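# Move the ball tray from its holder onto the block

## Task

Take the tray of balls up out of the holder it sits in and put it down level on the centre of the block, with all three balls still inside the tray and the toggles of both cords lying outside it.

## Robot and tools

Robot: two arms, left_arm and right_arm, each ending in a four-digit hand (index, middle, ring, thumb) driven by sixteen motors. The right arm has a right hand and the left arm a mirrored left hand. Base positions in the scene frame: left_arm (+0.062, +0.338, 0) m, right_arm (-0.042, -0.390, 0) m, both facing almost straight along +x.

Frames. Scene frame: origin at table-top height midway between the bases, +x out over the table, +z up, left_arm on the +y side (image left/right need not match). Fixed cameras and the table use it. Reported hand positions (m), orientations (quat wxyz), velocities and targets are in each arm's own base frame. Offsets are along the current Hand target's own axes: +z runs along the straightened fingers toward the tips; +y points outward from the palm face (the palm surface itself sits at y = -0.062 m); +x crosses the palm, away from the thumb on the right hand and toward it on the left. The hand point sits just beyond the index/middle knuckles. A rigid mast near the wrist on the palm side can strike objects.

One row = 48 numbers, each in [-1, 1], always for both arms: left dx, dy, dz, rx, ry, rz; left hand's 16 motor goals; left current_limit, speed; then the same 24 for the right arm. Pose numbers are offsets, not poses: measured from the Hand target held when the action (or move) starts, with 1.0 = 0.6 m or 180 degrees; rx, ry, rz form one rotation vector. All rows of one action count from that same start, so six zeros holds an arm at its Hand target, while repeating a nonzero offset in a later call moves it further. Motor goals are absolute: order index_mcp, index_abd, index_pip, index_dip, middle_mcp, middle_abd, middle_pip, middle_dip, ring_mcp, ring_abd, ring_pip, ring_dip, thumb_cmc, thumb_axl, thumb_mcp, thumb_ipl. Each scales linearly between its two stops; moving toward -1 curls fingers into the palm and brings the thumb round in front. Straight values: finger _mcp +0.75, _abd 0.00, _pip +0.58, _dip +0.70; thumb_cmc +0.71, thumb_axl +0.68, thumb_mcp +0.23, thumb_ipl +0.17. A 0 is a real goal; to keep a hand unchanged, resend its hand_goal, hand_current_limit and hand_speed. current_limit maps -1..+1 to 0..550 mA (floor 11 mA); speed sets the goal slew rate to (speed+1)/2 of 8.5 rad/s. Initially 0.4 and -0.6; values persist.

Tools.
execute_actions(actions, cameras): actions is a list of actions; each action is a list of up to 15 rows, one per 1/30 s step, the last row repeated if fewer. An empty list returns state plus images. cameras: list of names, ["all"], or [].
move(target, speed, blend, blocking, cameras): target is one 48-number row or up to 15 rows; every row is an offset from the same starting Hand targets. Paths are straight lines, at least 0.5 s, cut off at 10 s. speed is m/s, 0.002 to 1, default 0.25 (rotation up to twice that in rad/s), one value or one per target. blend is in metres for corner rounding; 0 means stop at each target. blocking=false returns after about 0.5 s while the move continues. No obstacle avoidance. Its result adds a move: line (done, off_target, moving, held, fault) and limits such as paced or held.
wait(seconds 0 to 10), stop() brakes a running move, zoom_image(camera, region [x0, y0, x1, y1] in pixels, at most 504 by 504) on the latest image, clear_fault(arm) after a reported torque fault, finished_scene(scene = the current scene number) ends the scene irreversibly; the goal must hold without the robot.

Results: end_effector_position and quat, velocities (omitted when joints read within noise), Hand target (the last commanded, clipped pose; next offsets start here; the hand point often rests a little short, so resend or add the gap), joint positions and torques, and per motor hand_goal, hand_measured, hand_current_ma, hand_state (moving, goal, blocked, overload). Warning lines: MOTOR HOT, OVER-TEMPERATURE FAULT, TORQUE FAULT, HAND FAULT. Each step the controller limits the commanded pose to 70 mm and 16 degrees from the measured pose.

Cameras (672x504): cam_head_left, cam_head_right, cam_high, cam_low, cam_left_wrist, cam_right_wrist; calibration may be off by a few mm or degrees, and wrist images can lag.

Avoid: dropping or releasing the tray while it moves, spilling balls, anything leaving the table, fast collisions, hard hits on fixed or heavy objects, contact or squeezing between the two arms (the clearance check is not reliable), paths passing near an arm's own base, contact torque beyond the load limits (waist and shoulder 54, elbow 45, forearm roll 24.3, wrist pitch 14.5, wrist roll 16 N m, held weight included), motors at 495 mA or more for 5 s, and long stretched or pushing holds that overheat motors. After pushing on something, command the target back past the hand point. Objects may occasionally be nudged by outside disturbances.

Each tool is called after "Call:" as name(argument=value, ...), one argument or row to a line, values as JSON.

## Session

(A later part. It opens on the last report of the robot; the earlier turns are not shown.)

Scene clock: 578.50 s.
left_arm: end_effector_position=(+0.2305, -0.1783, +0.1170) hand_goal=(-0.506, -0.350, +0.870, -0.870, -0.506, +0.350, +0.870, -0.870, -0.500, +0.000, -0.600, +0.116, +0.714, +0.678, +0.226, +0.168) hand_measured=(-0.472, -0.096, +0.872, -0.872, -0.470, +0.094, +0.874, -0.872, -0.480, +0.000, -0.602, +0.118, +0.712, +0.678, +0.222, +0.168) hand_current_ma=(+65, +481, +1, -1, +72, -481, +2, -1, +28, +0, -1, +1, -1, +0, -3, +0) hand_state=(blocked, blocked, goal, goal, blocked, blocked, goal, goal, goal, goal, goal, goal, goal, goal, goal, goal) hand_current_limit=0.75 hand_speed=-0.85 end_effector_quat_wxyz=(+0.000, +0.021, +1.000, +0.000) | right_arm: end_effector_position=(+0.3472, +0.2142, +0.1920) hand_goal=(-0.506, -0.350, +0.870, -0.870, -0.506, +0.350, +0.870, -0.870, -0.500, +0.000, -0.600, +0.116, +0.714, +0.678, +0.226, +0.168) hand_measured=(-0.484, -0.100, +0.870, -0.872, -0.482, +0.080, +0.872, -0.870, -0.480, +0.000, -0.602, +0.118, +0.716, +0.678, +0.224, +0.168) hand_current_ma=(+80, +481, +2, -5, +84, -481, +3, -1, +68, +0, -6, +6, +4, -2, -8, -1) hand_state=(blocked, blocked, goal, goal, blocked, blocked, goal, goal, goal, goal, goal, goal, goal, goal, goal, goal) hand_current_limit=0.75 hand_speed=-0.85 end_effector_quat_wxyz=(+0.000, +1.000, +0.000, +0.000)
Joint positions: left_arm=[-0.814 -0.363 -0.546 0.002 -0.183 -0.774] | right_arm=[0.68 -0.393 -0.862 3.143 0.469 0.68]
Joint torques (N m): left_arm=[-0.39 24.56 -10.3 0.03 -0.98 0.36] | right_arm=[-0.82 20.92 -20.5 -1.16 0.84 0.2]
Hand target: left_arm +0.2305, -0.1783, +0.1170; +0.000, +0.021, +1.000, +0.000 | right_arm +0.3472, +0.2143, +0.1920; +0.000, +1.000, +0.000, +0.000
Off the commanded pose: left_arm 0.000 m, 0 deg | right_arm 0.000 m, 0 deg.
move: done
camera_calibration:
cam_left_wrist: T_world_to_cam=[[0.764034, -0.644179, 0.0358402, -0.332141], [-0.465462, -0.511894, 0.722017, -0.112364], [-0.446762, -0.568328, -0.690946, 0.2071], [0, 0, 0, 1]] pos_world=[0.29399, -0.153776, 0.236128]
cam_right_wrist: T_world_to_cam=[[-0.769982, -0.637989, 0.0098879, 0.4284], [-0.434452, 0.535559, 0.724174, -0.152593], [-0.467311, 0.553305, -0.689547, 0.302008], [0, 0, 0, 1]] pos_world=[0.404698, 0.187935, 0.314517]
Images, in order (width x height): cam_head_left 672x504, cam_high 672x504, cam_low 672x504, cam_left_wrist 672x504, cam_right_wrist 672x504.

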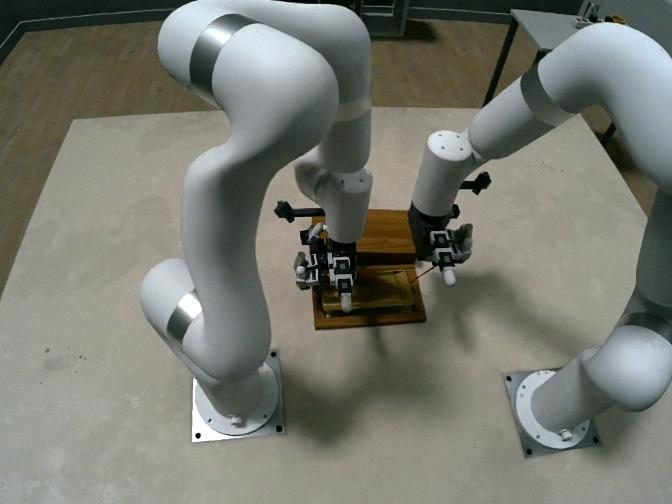

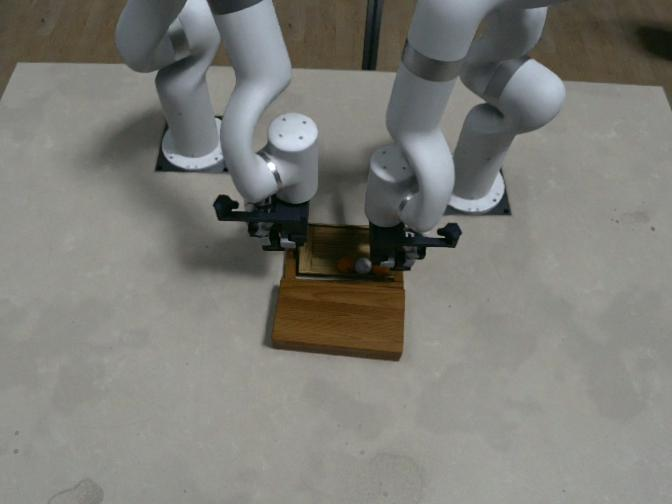

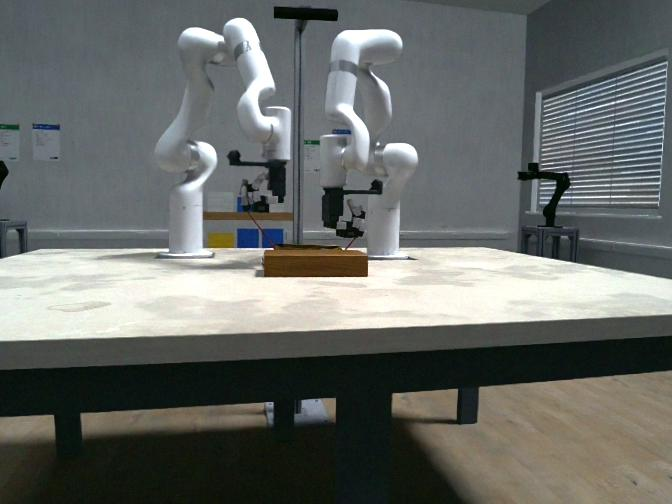

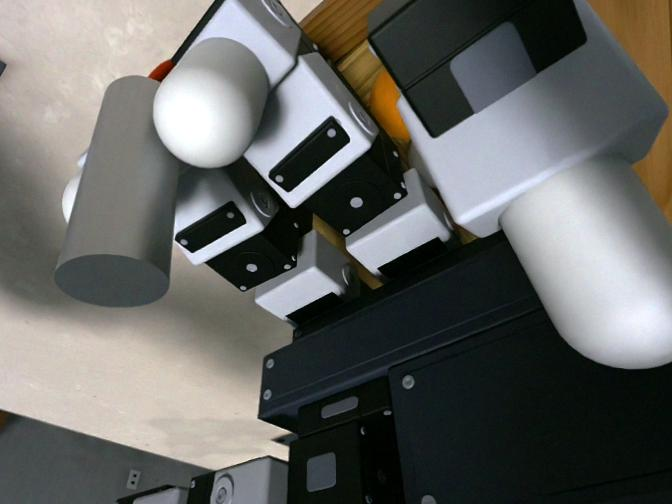

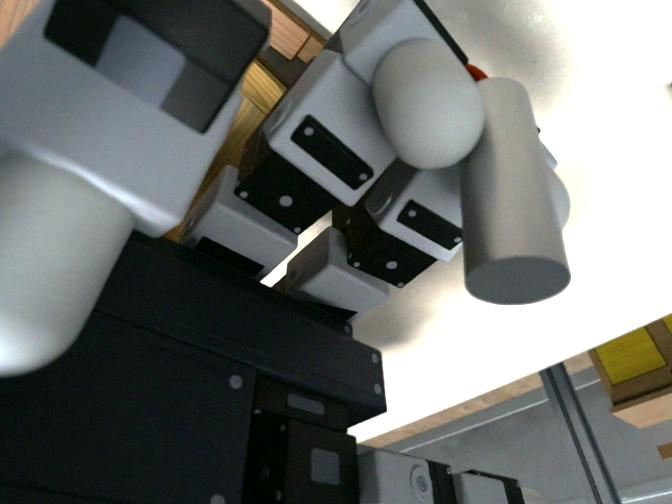

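Call:
move(
  target=[
    [0,0,-0.055,0,0,0,-0.507,-0.35,0.869,-0.87,-0.507,0.35,0.869,-0.87,-0.5,0,-0.6,0.116,0.714,0.677,0.226,0.168,0.75,-0.85,0,0,-0.0467,0,0,0,-0.507,-0.35,0.869,-0.87,-0.507,0.35,0.869,-0.87,-0.5,0,-0.6,0.116,0.714,0.677,0.226,0.168,0.75,-0.85],
  ],
  speed=[0.03],
  cameras=["cam_high","cam_low","cam_head_left"],
)

Call:
zoom_image(
  camera="cam_low",
  region=[220, 190, 400, 290],
)

Call:
zoom_image(
  camera="cam_high",
  region=[250, 200, 430, 370],
)

Scene clock: 591.03 s.
left_arm: end_effector_position=(+0.2305, -0.1783, +0.1500) hand_goal=(-0.506, -0.350, +0.870, -0.870, -0.506, +0.350, +0.870, -0.870, -0.500, +0.000, -0.600, +0.116, +0.714, +0.678, +0.226, +0.168) hand_measured=(-0.472, -0.096, +0.872, -0.872, -0.470, +0.094, +0.874, -0.872, -0.480, +0.000, -0.602, +0.118, +0.712, +0.678, +0.222, +0.168) hand_current_ma=(+65, +481, +1, -1, +72, -481, +2, -1, +28, +0, -1, +1, -1, +0, -3, +0) hand_state=(blocked, blocked, goal, goal, blocked, blocked, goal, goal, goal, goal, goal, goal, goal, goal, goal, goal) hand_current_limit=0.75 hand_speed=-0.85 end_effector_quat_wxyz=(+0.000, +0.021, +1.000, +0.000) | right_arm: end_effector_position=(+0.3472, +0.2142, +0.2200) hand_goal=(-0.506, -0.350, +0.870, -0.870, -0.506, +0.350, +0.870, -0.870, -0.500, +0.000, -0.600, +0.116, +0.714, +0.678, +0.226, +0.168) hand_measured=(-0.484, -0.100, +0.870, -0.872, -0.482, +0.080, +0.872, -0.870, -0.480, +0.000, -0.602, +0.118, +0.716, +0.678, +0.224, +0.168) hand_current_ma=(+80, +481, +2, -5, +84, -481, +3, -1, +68, +0, -6, +6, +4, -2, -8, -1) hand_state=(blocked, blocked, goal, goal, blocked, blocked, goal, goal, goal, goal, goal, goal, goal, goal, goal, goal) hand_current_limit=0.75 hand_speed=-0.85 end_effector_quat_wxyz=(+0.000, +1.000, +0.000, +0.000)
Joint positions: left_arm=[-0.814 -0.271 -0.543 0.002 -0.273 -0.773] | right_arm=[0.68 -0.342 -0.873 3.142 0.531 0.68]
Joint torques (N m): left_arm=[-1.12 21.77 -15.98 -0.19 -1.06 0.35] | right_arm=[-0.93 21.86 -21.14 -1.39 0.85 0.31]
Hand target: left_arm +0.2305, -0.1783, +0.1500; +0.000, +0.021, +1.000, +0.000 | right_arm +0.3472, +0.2142, +0.2200; +0.000, +1.000, +0.000, +0.000
Off the commanded pose: left_arm 0.000 m, 0 deg | right_arm 0.000 m, 0 deg.
move: done
Images, in order (width x height): cam_head_left 672x504, cam_high 672x504, cam_low 672x504.

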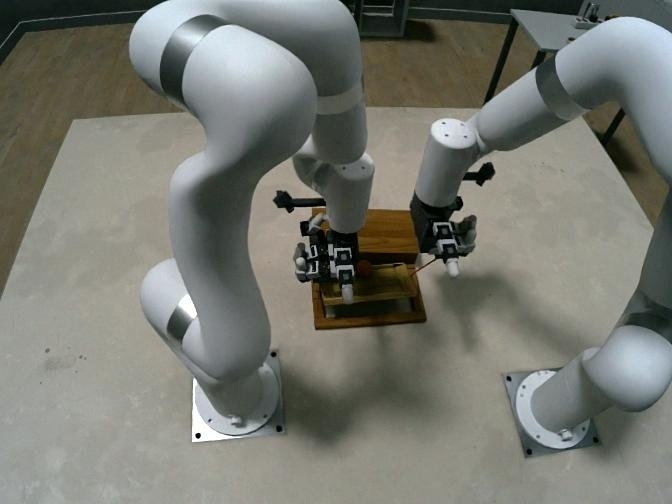

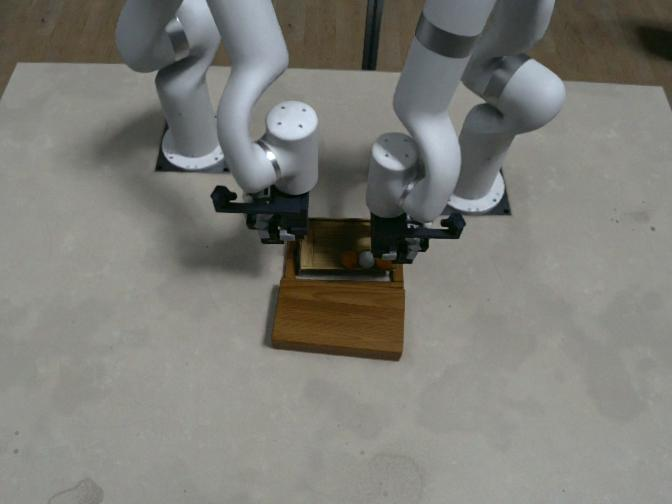

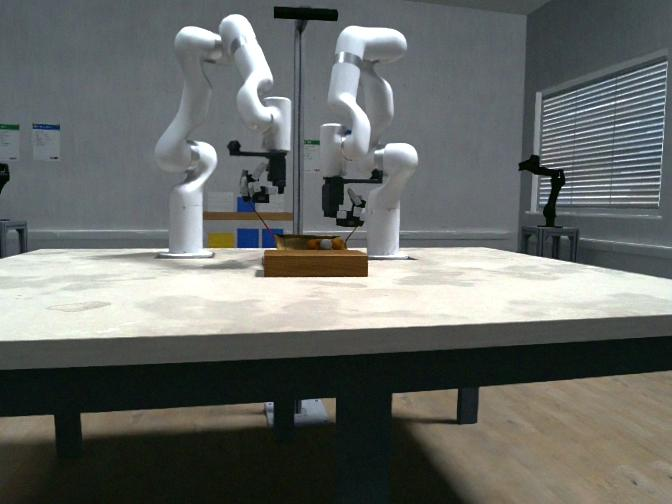

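Scaled by 2.800.

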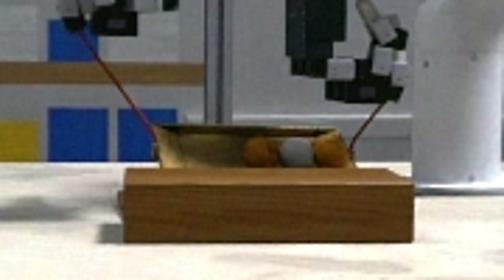

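Scaled by 2.800.

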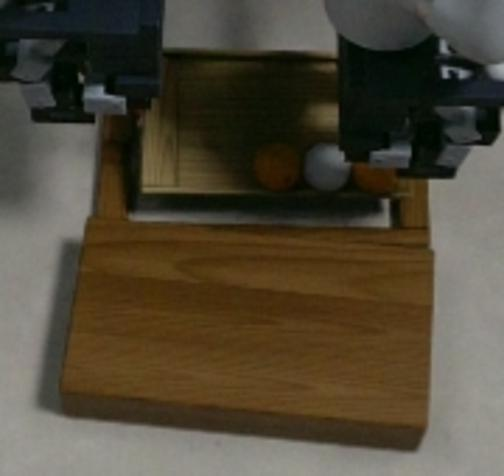

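Call:
move(
  target=[
    [0,0,-0.0667,0,0,0,-0.507,-0.35,0.869,-0.87,-0.507,0.35,0.869,-0.87,-0.5,0,-0.6,0.116,0.714,0.677,0.226,0.168,0.75,-0.85,0,0,-0.0667,0,0,0,-0.507,-0.35,0.869,-0.87,-0.507,0.35,0.869,-0.87,-0.5,0,-0.6,0.116,0.714,0.677,0.226,0.168,0.75,-0.85],
    [-0.2967,-0.0067,-0.0667,0,0,0,-0.507,-0.35,0.869,-0.87,-0.507,0.35,0.869,-0.87,-0.5,0,-0.6,0.116,0.714,0.677,0.226,0.168,0.75,-0.85,0.2525,0.0067,-0.0667,0,0,0,-0.507,-0.35,0.869,-0.87,-0.507,0.35,0.869,-0.87,-0.5,0,-0.6,0.116,0.714,0.677,0.226,0.168,0.75,-0.85],
  ],
  speed=[0.04,0.06],
  cameras=["all"],
)

Call:
zoom_image(
  camera="cam_low",
  region=[220, 170, 400, 290],
)

Call:
zoom_image(
  camera="cam_high",
  region=[240, 200, 440, 370],
)

Call:
zoom_image(
  camera="cam_head_left",
  region=[280, 170, 460, 340],
)

Scene clock: 618.13 s.
left_arm: end_effector_position=(+0.4082, -0.1898, +0.1900) hand_goal=(-0.506, -0.350, +0.870, -0.870, -0.506, +0.350, +0.870, -0.870, -0.500, +0.000, -0.600, +0.116, +0.714, +0.678, +0.226, +0.168) hand_measured=(-0.472, -0.096, +0.872, -0.872, -0.470, +0.094, +0.874, -0.872, -0.480, +0.000, -0.602, +0.118, +0.712, +0.678, +0.222, +0.168) hand_current_ma=(+65, +481, +1, -1, +72, -481, +2, -1, +28, +0, -1, +1, -1, +0, -3, +0) hand_state=(blocked, blocked, goal, goal, blocked, blocked, goal, goal, goal, goal, goal, goal, goal, goal, goal, goal) hand_current_limit=0.75 hand_speed=-0.85 end_effector_quat_wxyz=(+0.000, +0.021, +1.000, +0.000) | right_arm: end_effector_position=(+0.4987, +0.2101, +0.2600) hand_goal=(-0.506, -0.350, +0.870, -0.870, -0.506, +0.350, +0.870, -0.870, -0.500, +0.000, -0.600, +0.116, +0.714, +0.678, +0.226, +0.168) hand_measured=(-0.484, -0.100, +0.870, -0.872, -0.482, +0.080, +0.872, -0.870, -0.480, +0.000, -0.602, +0.118, +0.716, +0.678, +0.224, +0.168) hand_current_ma=(+80, +481, +2, -5, +84, -481, +3, -1, +68, +0, -6, +6, +4, -2, -8, -1) hand_state=(blocked, blocked, goal, goal, blocked, blocked, goal, goal, goal, goal, goal, goal, goal, goal, goal, goal) hand_current_limit=0.75 hand_speed=-0.85 end_effector_quat_wxyz=(+0.000, +1.000, +0.000, +0.000)
Joint positions: left_arm=[-0.573 -0.462 -0.958 0.001 -0.497 -0.532] | right_arm=[0.515 -0.548 -1.279 3.142 0.731 0.515]
Joint torques (N m): left_arm=[3.34 24.74 -18.98 0.38 -1 0.33] | right_arm=[-2.82 21.63 -23.5 -0.11 0.86 -0.33]
Hand target: left_arm +0.4082, -0.1898, +0.1900; +0.000, +0.021, +1.000, +0.000 | right_arm +0.4987, +0.2101, +0.2600; +0.000, +1.000, +0.000, +0.000
Off the commanded pose: left_arm 0.000 m, 0 deg | right_arm 0.000 m, 0 deg.
move: done
camera_calibration:
cam_left_wrist: T_world_to_cam=[[0.764034, -0.644179, 0.0358402, -0.477858], [-0.465462, -0.511894, 0.722017, -0.0882917], [-0.446762, -0.568328, -0.690946, 0.330348], [0, 0, 0, 1]] pos_world=[0.47159, -0.165276, 0.309128]
cam_right_wrist: T_world_to_cam=[[-0.769954, -0.638024, 0.00984085, 0.541708], [-0.434502, 0.535517, 0.724175, -0.133806], [-0.467311, 0.553306, -0.689546, 0.422087], [0, 0, 0, 1]] pos_world=[0.556197, 0.183735, 0.382617]

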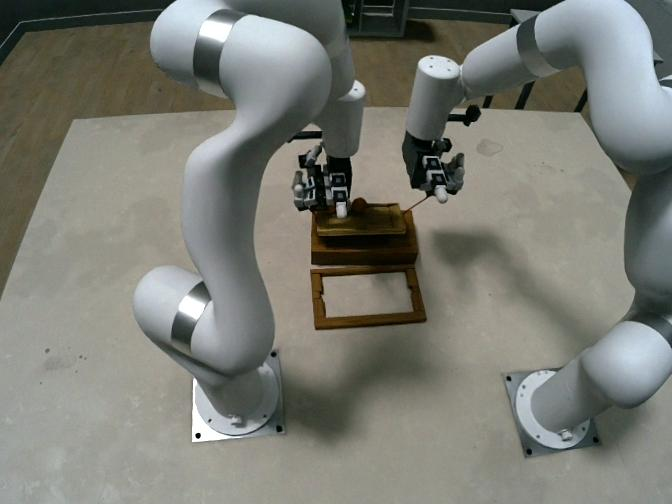

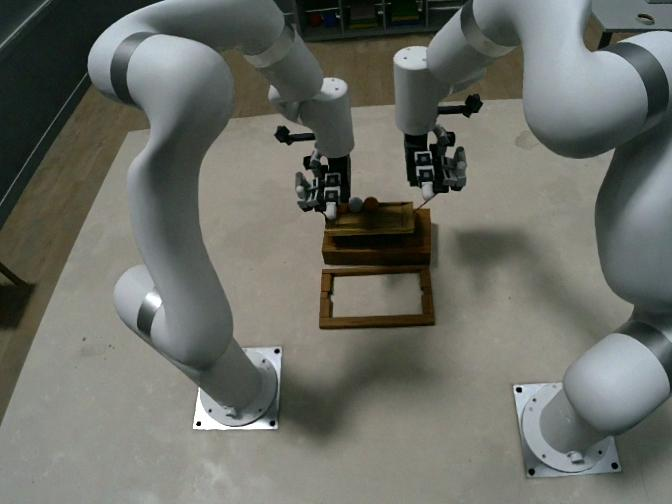

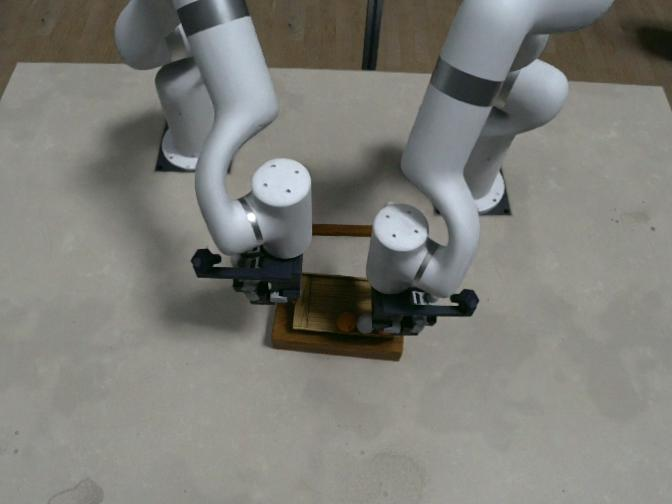

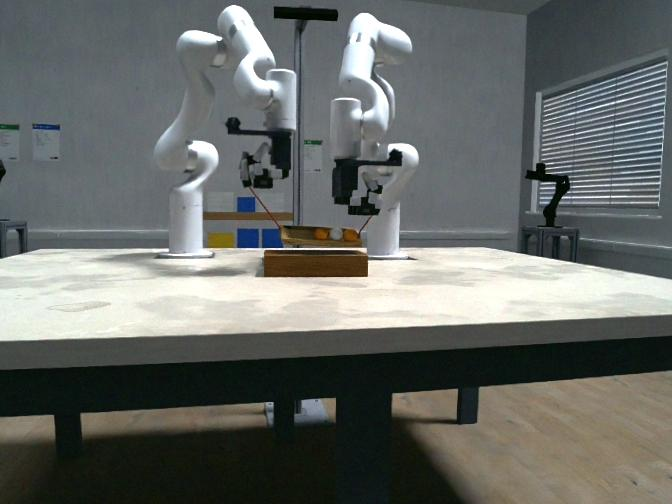

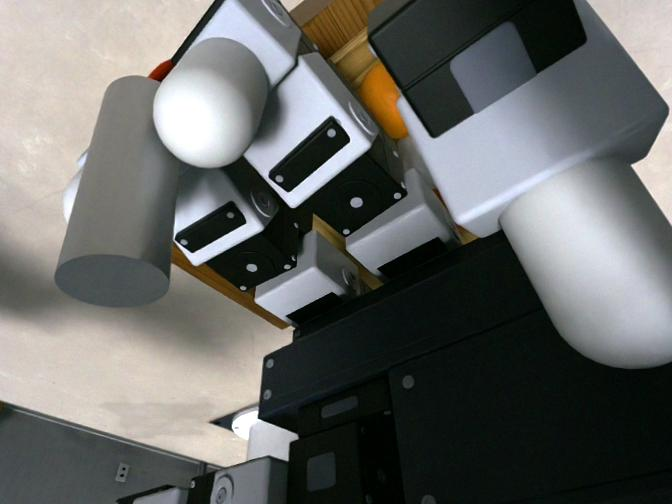

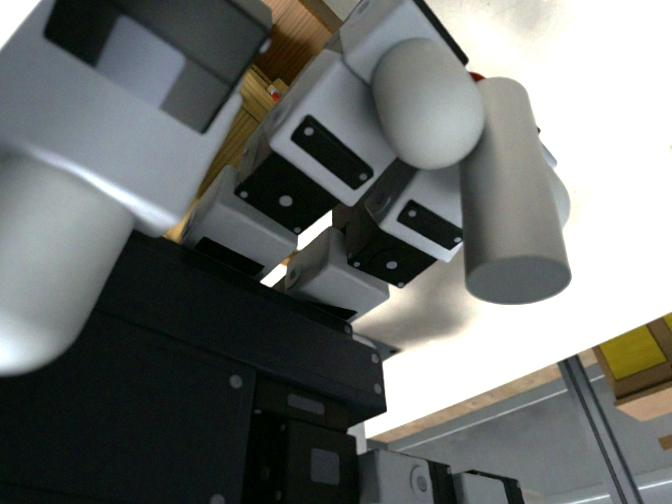

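Scaled by 2.800.

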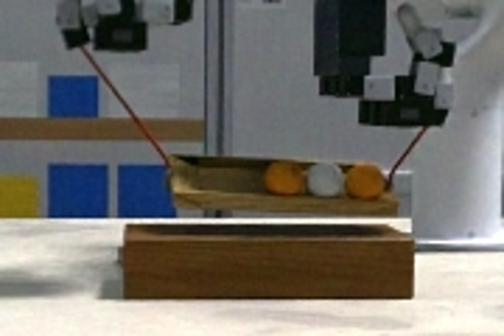

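Scaled by 2.520.

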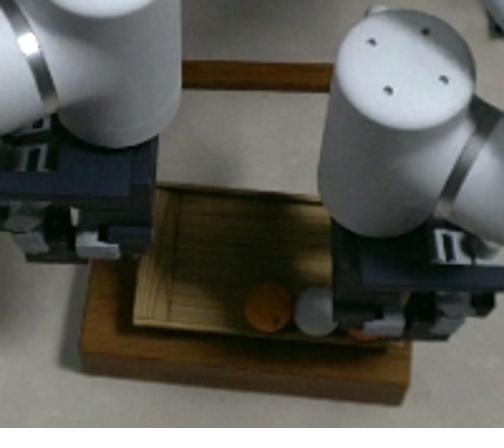

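Scaled by 2.800.

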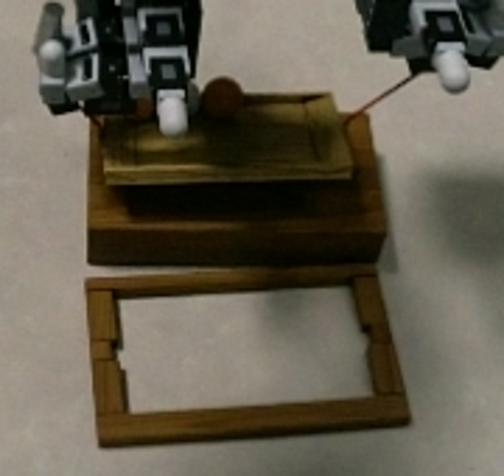

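Call:
move(
  target=[
    [0,-0.035,0,0,0,0,-0.507,-0.35,0.869,-0.87,-0.507,0.35,0.869,-0.87,-0.5,0,-0.6,0.116,0.714,0.677,0.226,0.168,0.75,-0.85,0,0.035,0.03,0,0,0,-0.507,-0.35,0.869,-0.87,-0.507,0.35,0.869,-0.87,-0.5,0,-0.6,0.116,0.714,0.677,0.226,0.168,0.75,-0.85],
  ],
  speed=[0.03],
  cameras=["cam_low","cam_high","cam_head_right","cam_head_left"],
)

Call:
zoom_image(
  camera="cam_low",
  region=[240, 190, 400, 290],
)

Call:
zoom_image(
  camera="cam_high",
  region=[240, 230, 440, 370],
)

Call:
zoom_image(
  camera="cam_head_left",
  region=[290, 170, 450, 280],
)

Scene clock: 654.73 s.
left_arm: end_effector_position=(+0.4073, -0.2108, +0.1900) hand_goal=(-0.506, -0.350, +0.870, -0.870, -0.506, +0.350, +0.870, -0.870, -0.500, +0.000, -0.600, +0.116, +0.714, +0.678, +0.226, +0.168) hand_measured=(-0.472, -0.096, +0.872, -0.872, -0.470, +0.094, +0.874, -0.872, -0.480, +0.000, -0.602, +0.118, +0.712, +0.678, +0.222, +0.168) hand_current_ma=(+65, +481, +1, -1, +72, -481, +2, -1, +28, +0, -1, +1, -1, +0, -3, +0) hand_state=(blocked, blocked, goal, goal, blocked, blocked, goal, goal, goal, goal, goal, goal, goal, goal, goal, goal) hand_current_limit=0.75 hand_speed=-0.85 end_effector_quat_wxyz=(+0.000, +0.021, +1.000, +0.000) | right_arm: end_effector_position=(+0.4987, +0.1891, +0.2420) hand_goal=(-0.506, -0.350, +0.870, -0.870, -0.506, +0.350, +0.870, -0.870, -0.500, +0.000, -0.600, +0.116, +0.714, +0.678, +0.226, +0.168) hand_measured=(-0.484, -0.100, +0.870, -0.872, -0.482, +0.080, +0.872, -0.870, -0.480, +0.000, -0.602, +0.118, +0.716, +0.678, +0.224, +0.168) hand_current_ma=(+80, +481, +2, -5, +84, -481, +3, -1, +67, +0, -6, +6, +4, -2, -8, -1) hand_state=(blocked, blocked, goal, goal, blocked, blocked, goal, goal, goal, goal, goal, goal, goal, goal, goal, goal) hand_current_limit=0.75 hand_speed=-0.85 end_effector_quat_wxyz=(+0.000, +1.000, +0.000, +0.000)
Joint positions: left_arm=[-0.608 -0.483 -0.991 0.001 -0.508 -0.567] | right_arm=[0.484 -0.548 -1.234 3.142 0.686 0.484]
Joint torques (N m): left_arm=[-1.3 25.43 -19.23 1.08 -1.05 -0.35] | right_arm=[-2.16 21.96 -19.57 -0.54 0.05 -0.41]
Hand target: left_arm +0.4073, -0.2108, +0.1900; +0.000, +0.021, +1.000, +0.000 | right_arm +0.4987, +0.1891, +0.2420; +0.000, +1.000, +0.000, +0.000
Off the commanded pose: left_arm 0.000 m, 0 deg | right_arm 0.000 m, 0 deg.
move: done
Images, in order (width x height): cam_head_left 672x504, cam_head_right 672x504, cam_high 672x504, cam_low 672x504.

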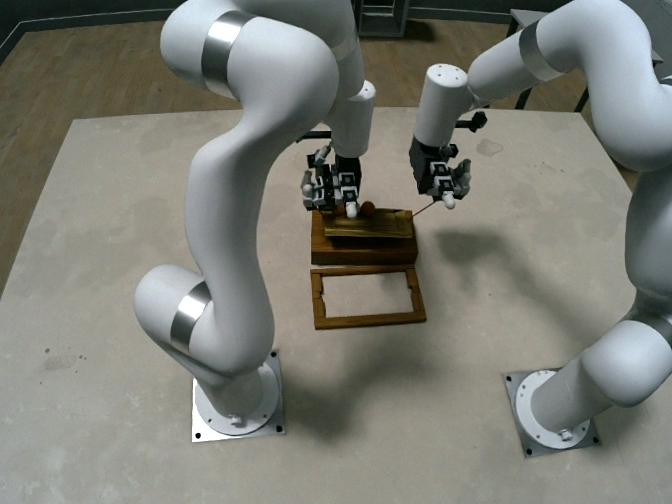

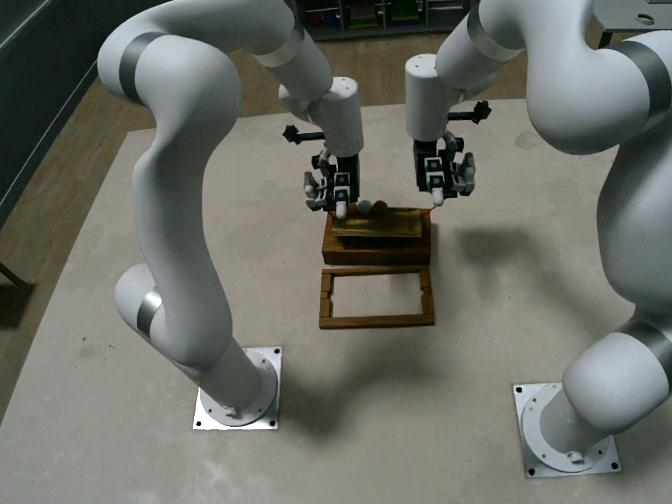

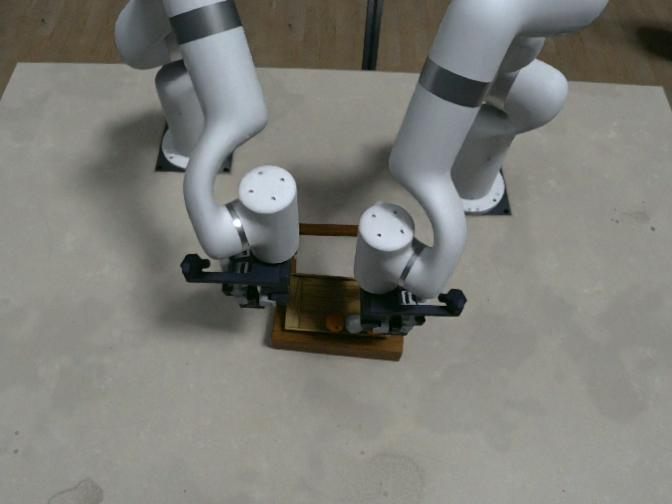

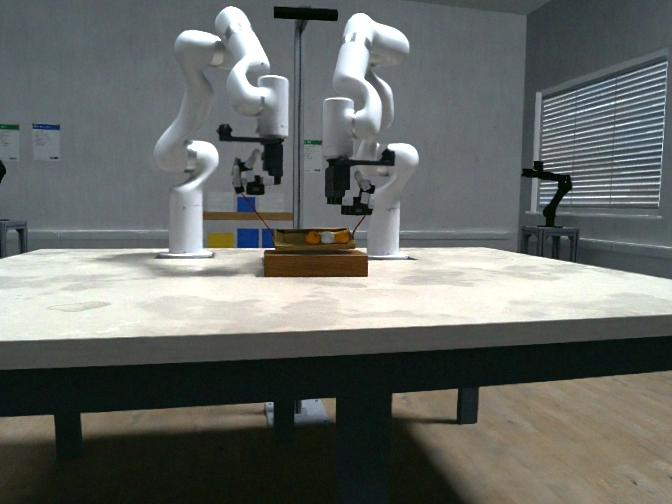

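Scaled by 3.150.

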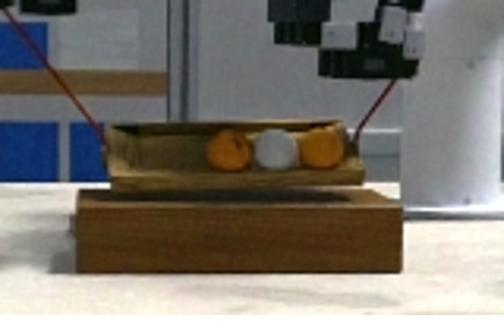

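Scaled by 2.520.

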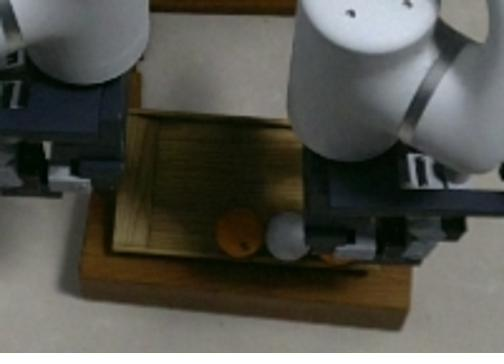

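Scaled by 3.150.

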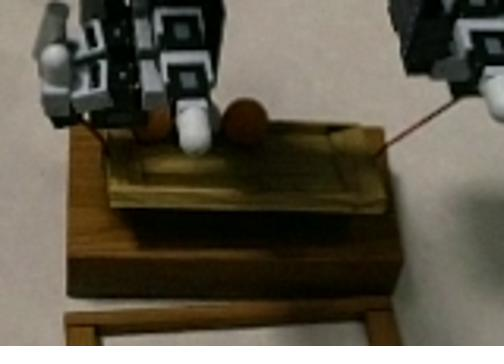

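Call:
move(
  target=[
    [0,0,0.0267,0,0,0,-0.507,-0.35,0.869,-0.87,-0.507,0.35,0.869,-0.87,-0.5,0,-0.6,0.116,0.714,0.677,0.226,0.168,0.75,-0.85,0,0,0.0267,0,0,0,-0.507,-0.35,0.869,-0.87,-0.507,0.35,0.869,-0.87,-0.5,0,-0.6,0.116,0.714,0.677,0.226,0.168,0.75,-0.85],
  ],
  speed=[0.02],
  cameras=["cam_low","cam_high","cam_head_right","cam_head_left"],
)

Call:
zoom_image(
  camera="cam_low",
  region=[240, 190, 400, 290],
)

Call:
zoom_image(
  camera="cam_high",
  region=[240, 230, 440, 370],
)

Call:
zoom_image(
  camera="cam_head_right",
  region=[300, 170, 460, 280],
)

Scene clock: 667.60 s.
left_arm: end_effector_position=(+0.4073, -0.2108, +0.1741) hand_goal=(-0.506, -0.350, +0.870, -0.870, -0.506, +0.350, +0.870, -0.870, -0.500, +0.000, -0.600, +0.116, +0.714, +0.678, +0.226, +0.168) hand_measured=(-0.472, -0.096, +0.872, -0.872, -0.470, +0.094, +0.874, -0.872, -0.480, +0.000, -0.602, +0.118, +0.712, +0.678, +0.222, +0.168) hand_current_ma=(+65, +481, +1, -1, +72, -481, +2, -1, +28, +0, -1, +1, -1, +0, -3, +0) hand_state=(blocked, blocked, goal, goal, blocked, blocked, goal, goal, goal, goal, goal, goal, goal, goal, goal, goal) hand_current_limit=0.75 hand_speed=-0.85 end_effector_quat_wxyz=(+0.000, +0.021, +1.000, +0.000) | right_arm: end_effector_position=(+0.4987, +0.1891, +0.2260) hand_goal=(-0.506, -0.350, +0.870, -0.870, -0.506, +0.350, +0.870, -0.870, -0.500, +0.000, -0.600, +0.116, +0.714, +0.678, +0.226, +0.168) hand_measured=(-0.484, -0.100, +0.870, -0.872, -0.482, +0.080, +0.872, -0.870, -0.480, +0.000, -0.602, +0.118, +0.716, +0.678, +0.224, +0.168) hand_current_ma=(+80, +481, +2, -5, +84, -481, +3, -1, +67, +0, -6, +6, +4, -2, -8, -1) hand_state=(blocked, blocked, goal, goal, blocked, blocked, goal, goal, goal, goal, goal, goal, goal, goal, goal, goal) hand_current_limit=0.75 hand_speed=-0.85 end_effector_quat_wxyz=(+0.000, +1.000, +0.000, +0.000)
Joint positions: left_arm=[-0.608 -0.512 -0.988 0.001 -0.476 -0.567] | right_arm=[0.484 -0.57 -1.226 3.142 0.656 0.484]
Joint torques (N m): left_arm=[0.57 26.3 -15.09 1.1 0.18 -0.33] | right_arm=[-0.7 23.2 -19.13 -0.59 0.01 -0.4]
Hand target: left_arm +0.4073, -0.2108, +0.1740; +0.000, +0.021, +1.000, +0.000 | right_arm +0.4987, +0.1891, +0.2260; +0.000, +1.000, +0.000, +0.000
Off the commanded pose: left_arm 0.000 m, 0 deg | right_arm 0.000 m, 0 deg.
move: done
Images, in order (width x height): cam_head_left 672x504, cam_head_right 672x504, cam_high 672x504, cam_low 672x504.

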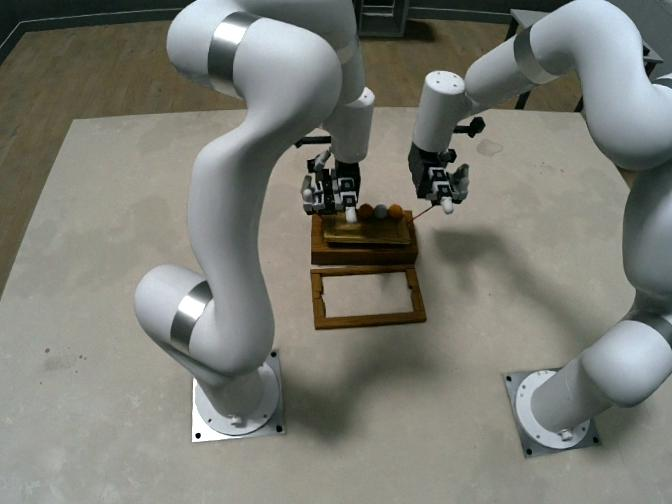

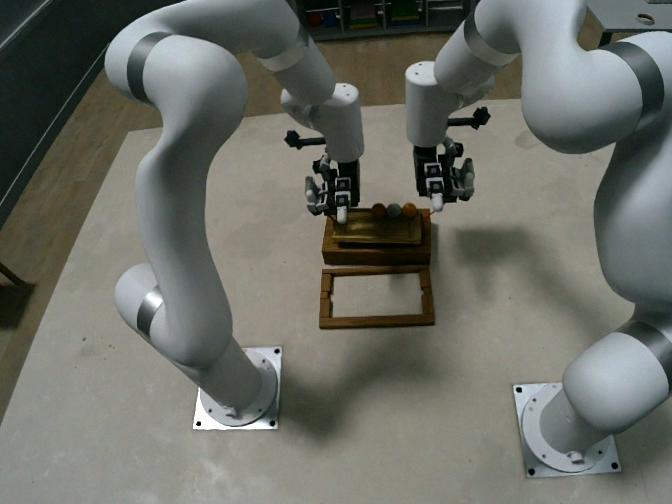

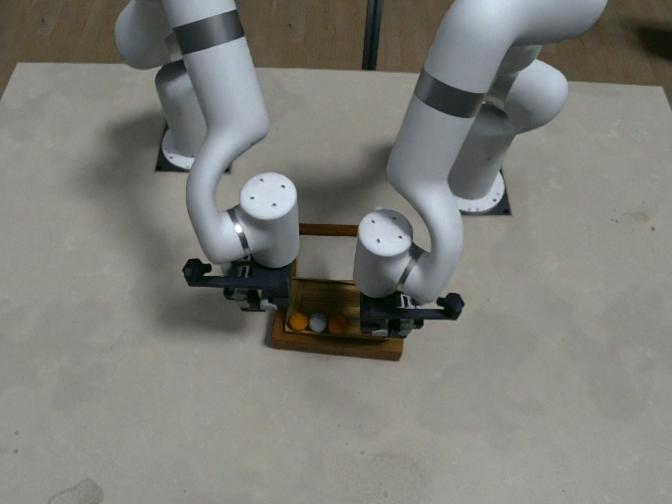

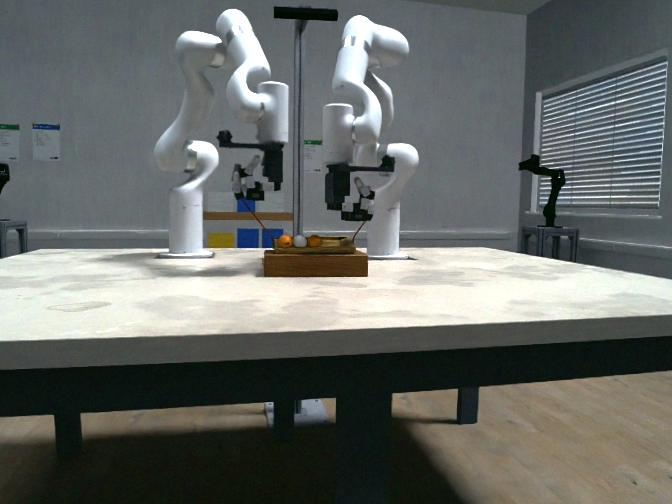

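Scaled by 3.150.

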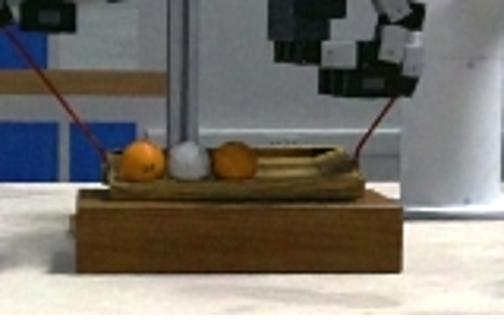

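Scaled by 2.520.

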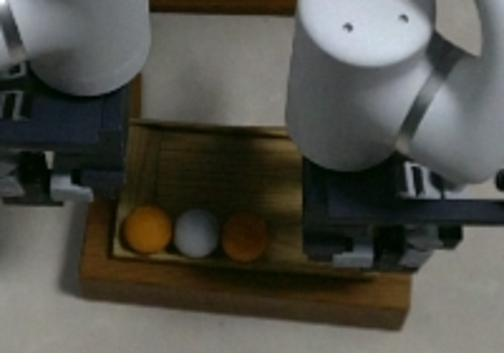

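Scaled by 3.150.

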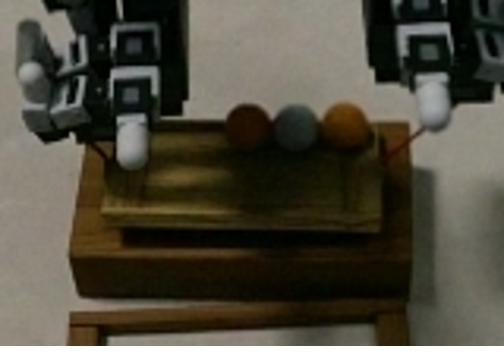

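Call:
zoom_image(
  camera="cam_high",
  region=[262, 260, 412, 370],
)

Call:
zoom_image(
  camera="cam_head_left",
  region=[300, 190, 430, 275],
)

Scaled by 3.360.

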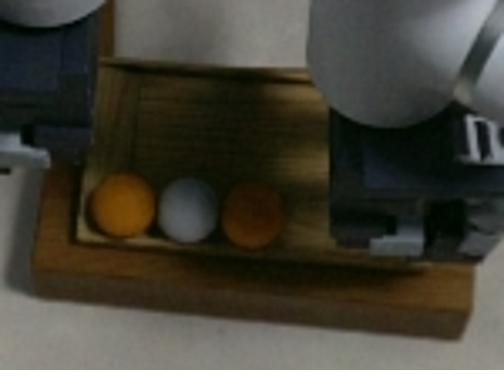

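Scaled by 3.877.

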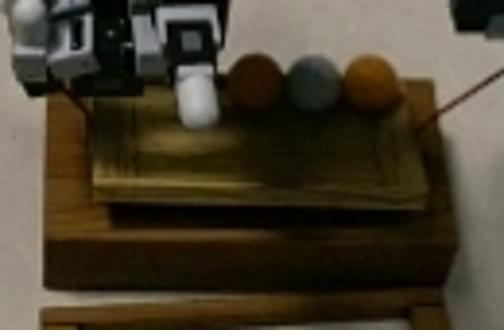

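Call:
move(
  target=[
    [-0.02,0,-0.0067,0,0,0,-0.507,-0.35,0.869,-0.87,-0.507,0.35,0.869,-0.87,-0.5,0,-0.6,0.116,0.714,0.677,0.226,0.168,0.75,-0.85,0.005,0,-0.0067,0,0,0,-0.507,-0.35,0.869,-0.87,-0.507,0.35,0.869,-0.87,-0.5,0,-0.6,0.116,0.714,0.677,0.226,0.168,0.75,-0.85],
    [-0.02,0,0.0217,0,0,0,-0.507,-0.35,0.869,-0.87,-0.507,0.35,0.869,-0.87,-0.5,0,-0.6,0.116,0.714,0.677,0.226,0.168,0.75,-0.85,0.005,0,0.0183,0,0,0,-0.507,-0.35,0.869,-0.87,-0.507,0.35,0.869,-0.87,-0.5,0,-0.6,0.116,0.714,0.677,0.226,0.168,0.75,-0.85],
  ],
  speed=[0.02,0.015],
  cameras=["cam_low","cam_high","cam_head_right","cam_head_left"],
)

Call:
zoom_image(
  camera="cam_low",
  region=[240, 190, 400, 290],
)

Call:
zoom_image(
  camera="cam_high",
  region=[262, 260, 412, 370],
)

Call:
zoom_image(
  camera="cam_head_left",
  region=[300, 190, 430, 275],
)

Scene clock: 691.67 s.
left_arm: end_effector_position=(+0.4193, -0.2113, +0.1610) hand_goal=(-0.506, -0.350, +0.870, -0.870, -0.506, +0.350, +0.870, -0.870, -0.500, +0.000, -0.600, +0.116, +0.714, +0.678, +0.226, +0.168) hand_measured=(-0.472, -0.096, +0.872, -0.872, -0.470, +0.094, +0.874, -0.872, -0.480, +0.000, -0.602, +0.118, +0.712, +0.678, +0.222, +0.168) hand_current_ma=(+65, +481, +1, -1, +72, -481, +2, -1, +28, +0, -1, +1, -1, +0, -3, +0) hand_state=(blocked, blocked, goal, goal, blocked, blocked, goal, goal, goal, goal, goal, goal, goal, goal, goal, goal) hand_current_limit=0.75 hand_speed=-0.85 end_effector_quat_wxyz=(+0.000, +0.021, +1.000, +0.000) | right_arm: end_effector_position=(+0.5017, +0.1891, +0.2150) hand_goal=(-0.506, -0.350, +0.870, -0.870, -0.506, +0.350, +0.870, -0.870, -0.500, +0.000, -0.600, +0.116, +0.714, +0.678, +0.226, +0.168) hand_measured=(-0.484, -0.100, +0.870, -0.872, -0.482, +0.080, +0.872, -0.870, -0.480, +0.000, -0.602, +0.118, +0.716, +0.678, +0.224, +0.168) hand_current_ma=(+80, +481, +2, -5, +84, -481, +3, -1, +67, +0, -6, +6, +4, -2, -8, -1) hand_state=(blocked, blocked, goal, goal, blocked, blocked, goal, goal, goal, goal, goal, goal, goal, goal, goal, goal) hand_current_limit=0.75 hand_speed=-0.85 end_effector_quat_wxyz=(+0.000, +1.000, +0.000, +0.000)
Joint positions: left_arm=[-0.596 -0.555 -1.017 0.001 -0.462 -0.555] | right_arm=[0.481 -0.591 -1.23 3.142 0.639 0.482]
Joint torques (N m): left_arm=[2.99 28.34 -15.21 1.11 0.32 -0.1] | right_arm=[-0.55 23.47 -19.3 -0.17 -0.18 -0.37]
Hand target: left_arm +0.4193, -0.2113, +0.1610; +0.000, +0.021, +1.000, +0.000 | right_arm +0.5017, +0.1891, +0.2150; +0.000, +1.000, +0.000, +0.000
Off the commanded pose: left_arm 0.000 m, 0 deg | right_arm 0.000 m, 0 deg.
move: done
Images, in order (width x height): cam_head_left 672x504, cam_head_right 672x504, cam_high 672x504, cam_low 672x504.

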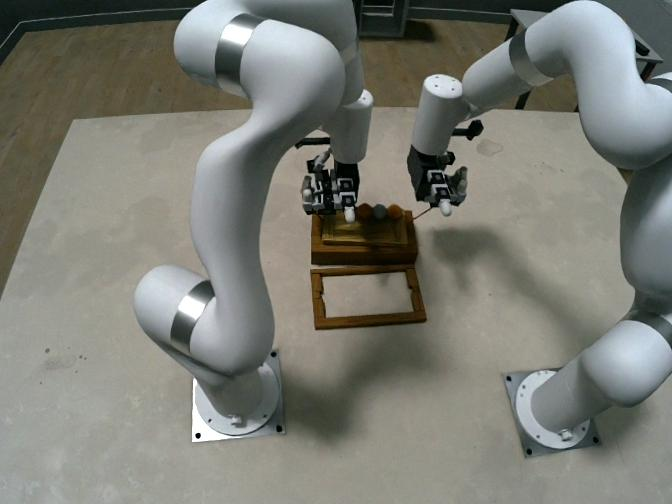

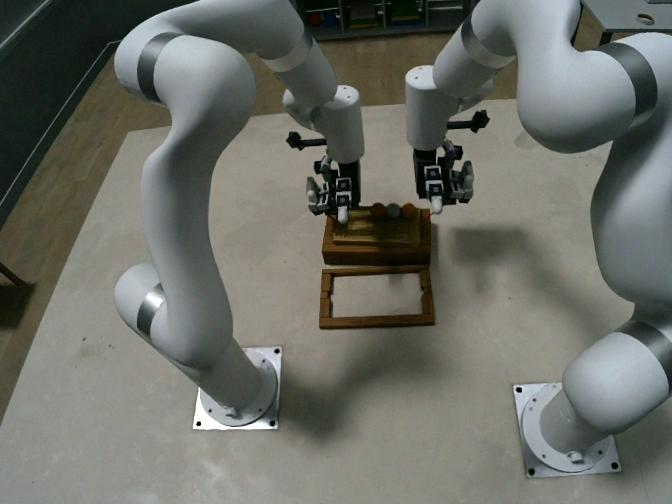

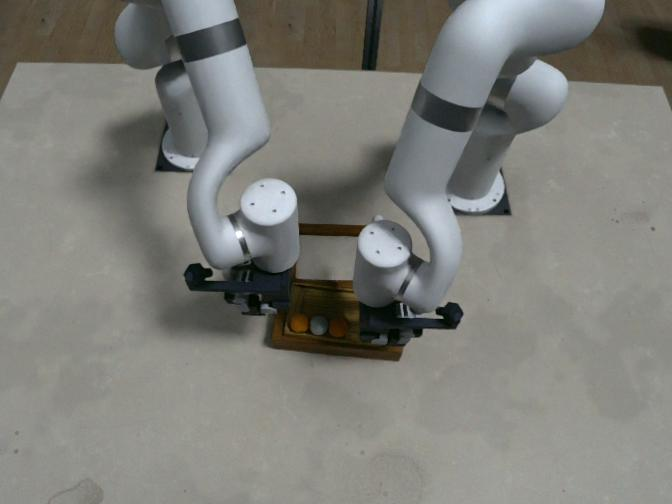

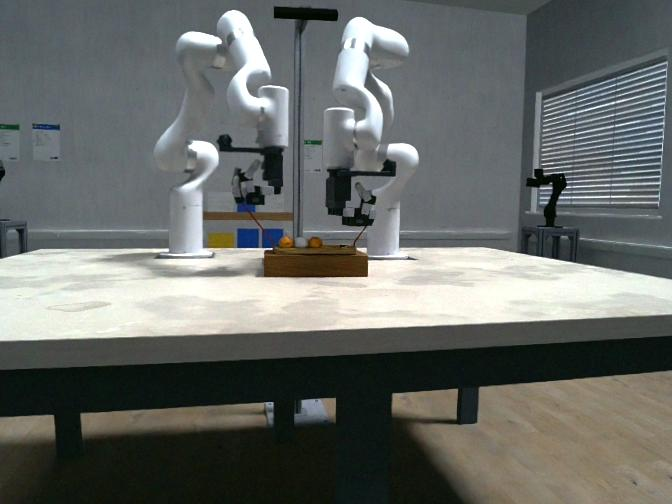

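Scaled by 3.150.

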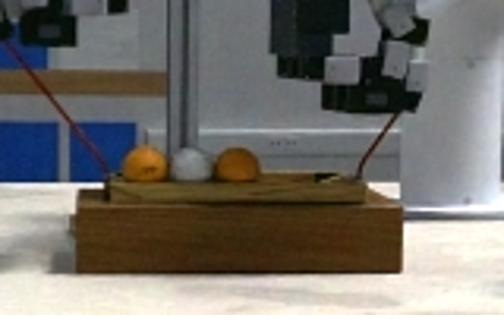

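Scaled by 3.360.

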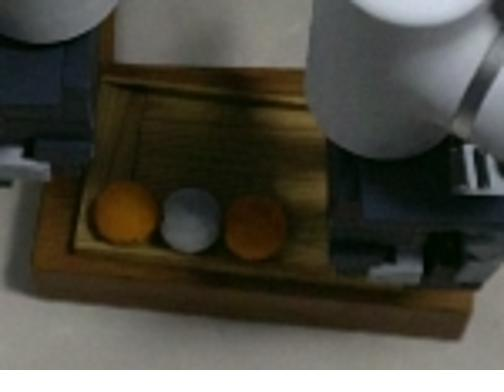

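Scaled by 3.877.

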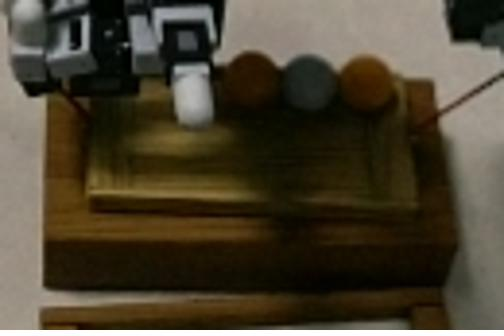

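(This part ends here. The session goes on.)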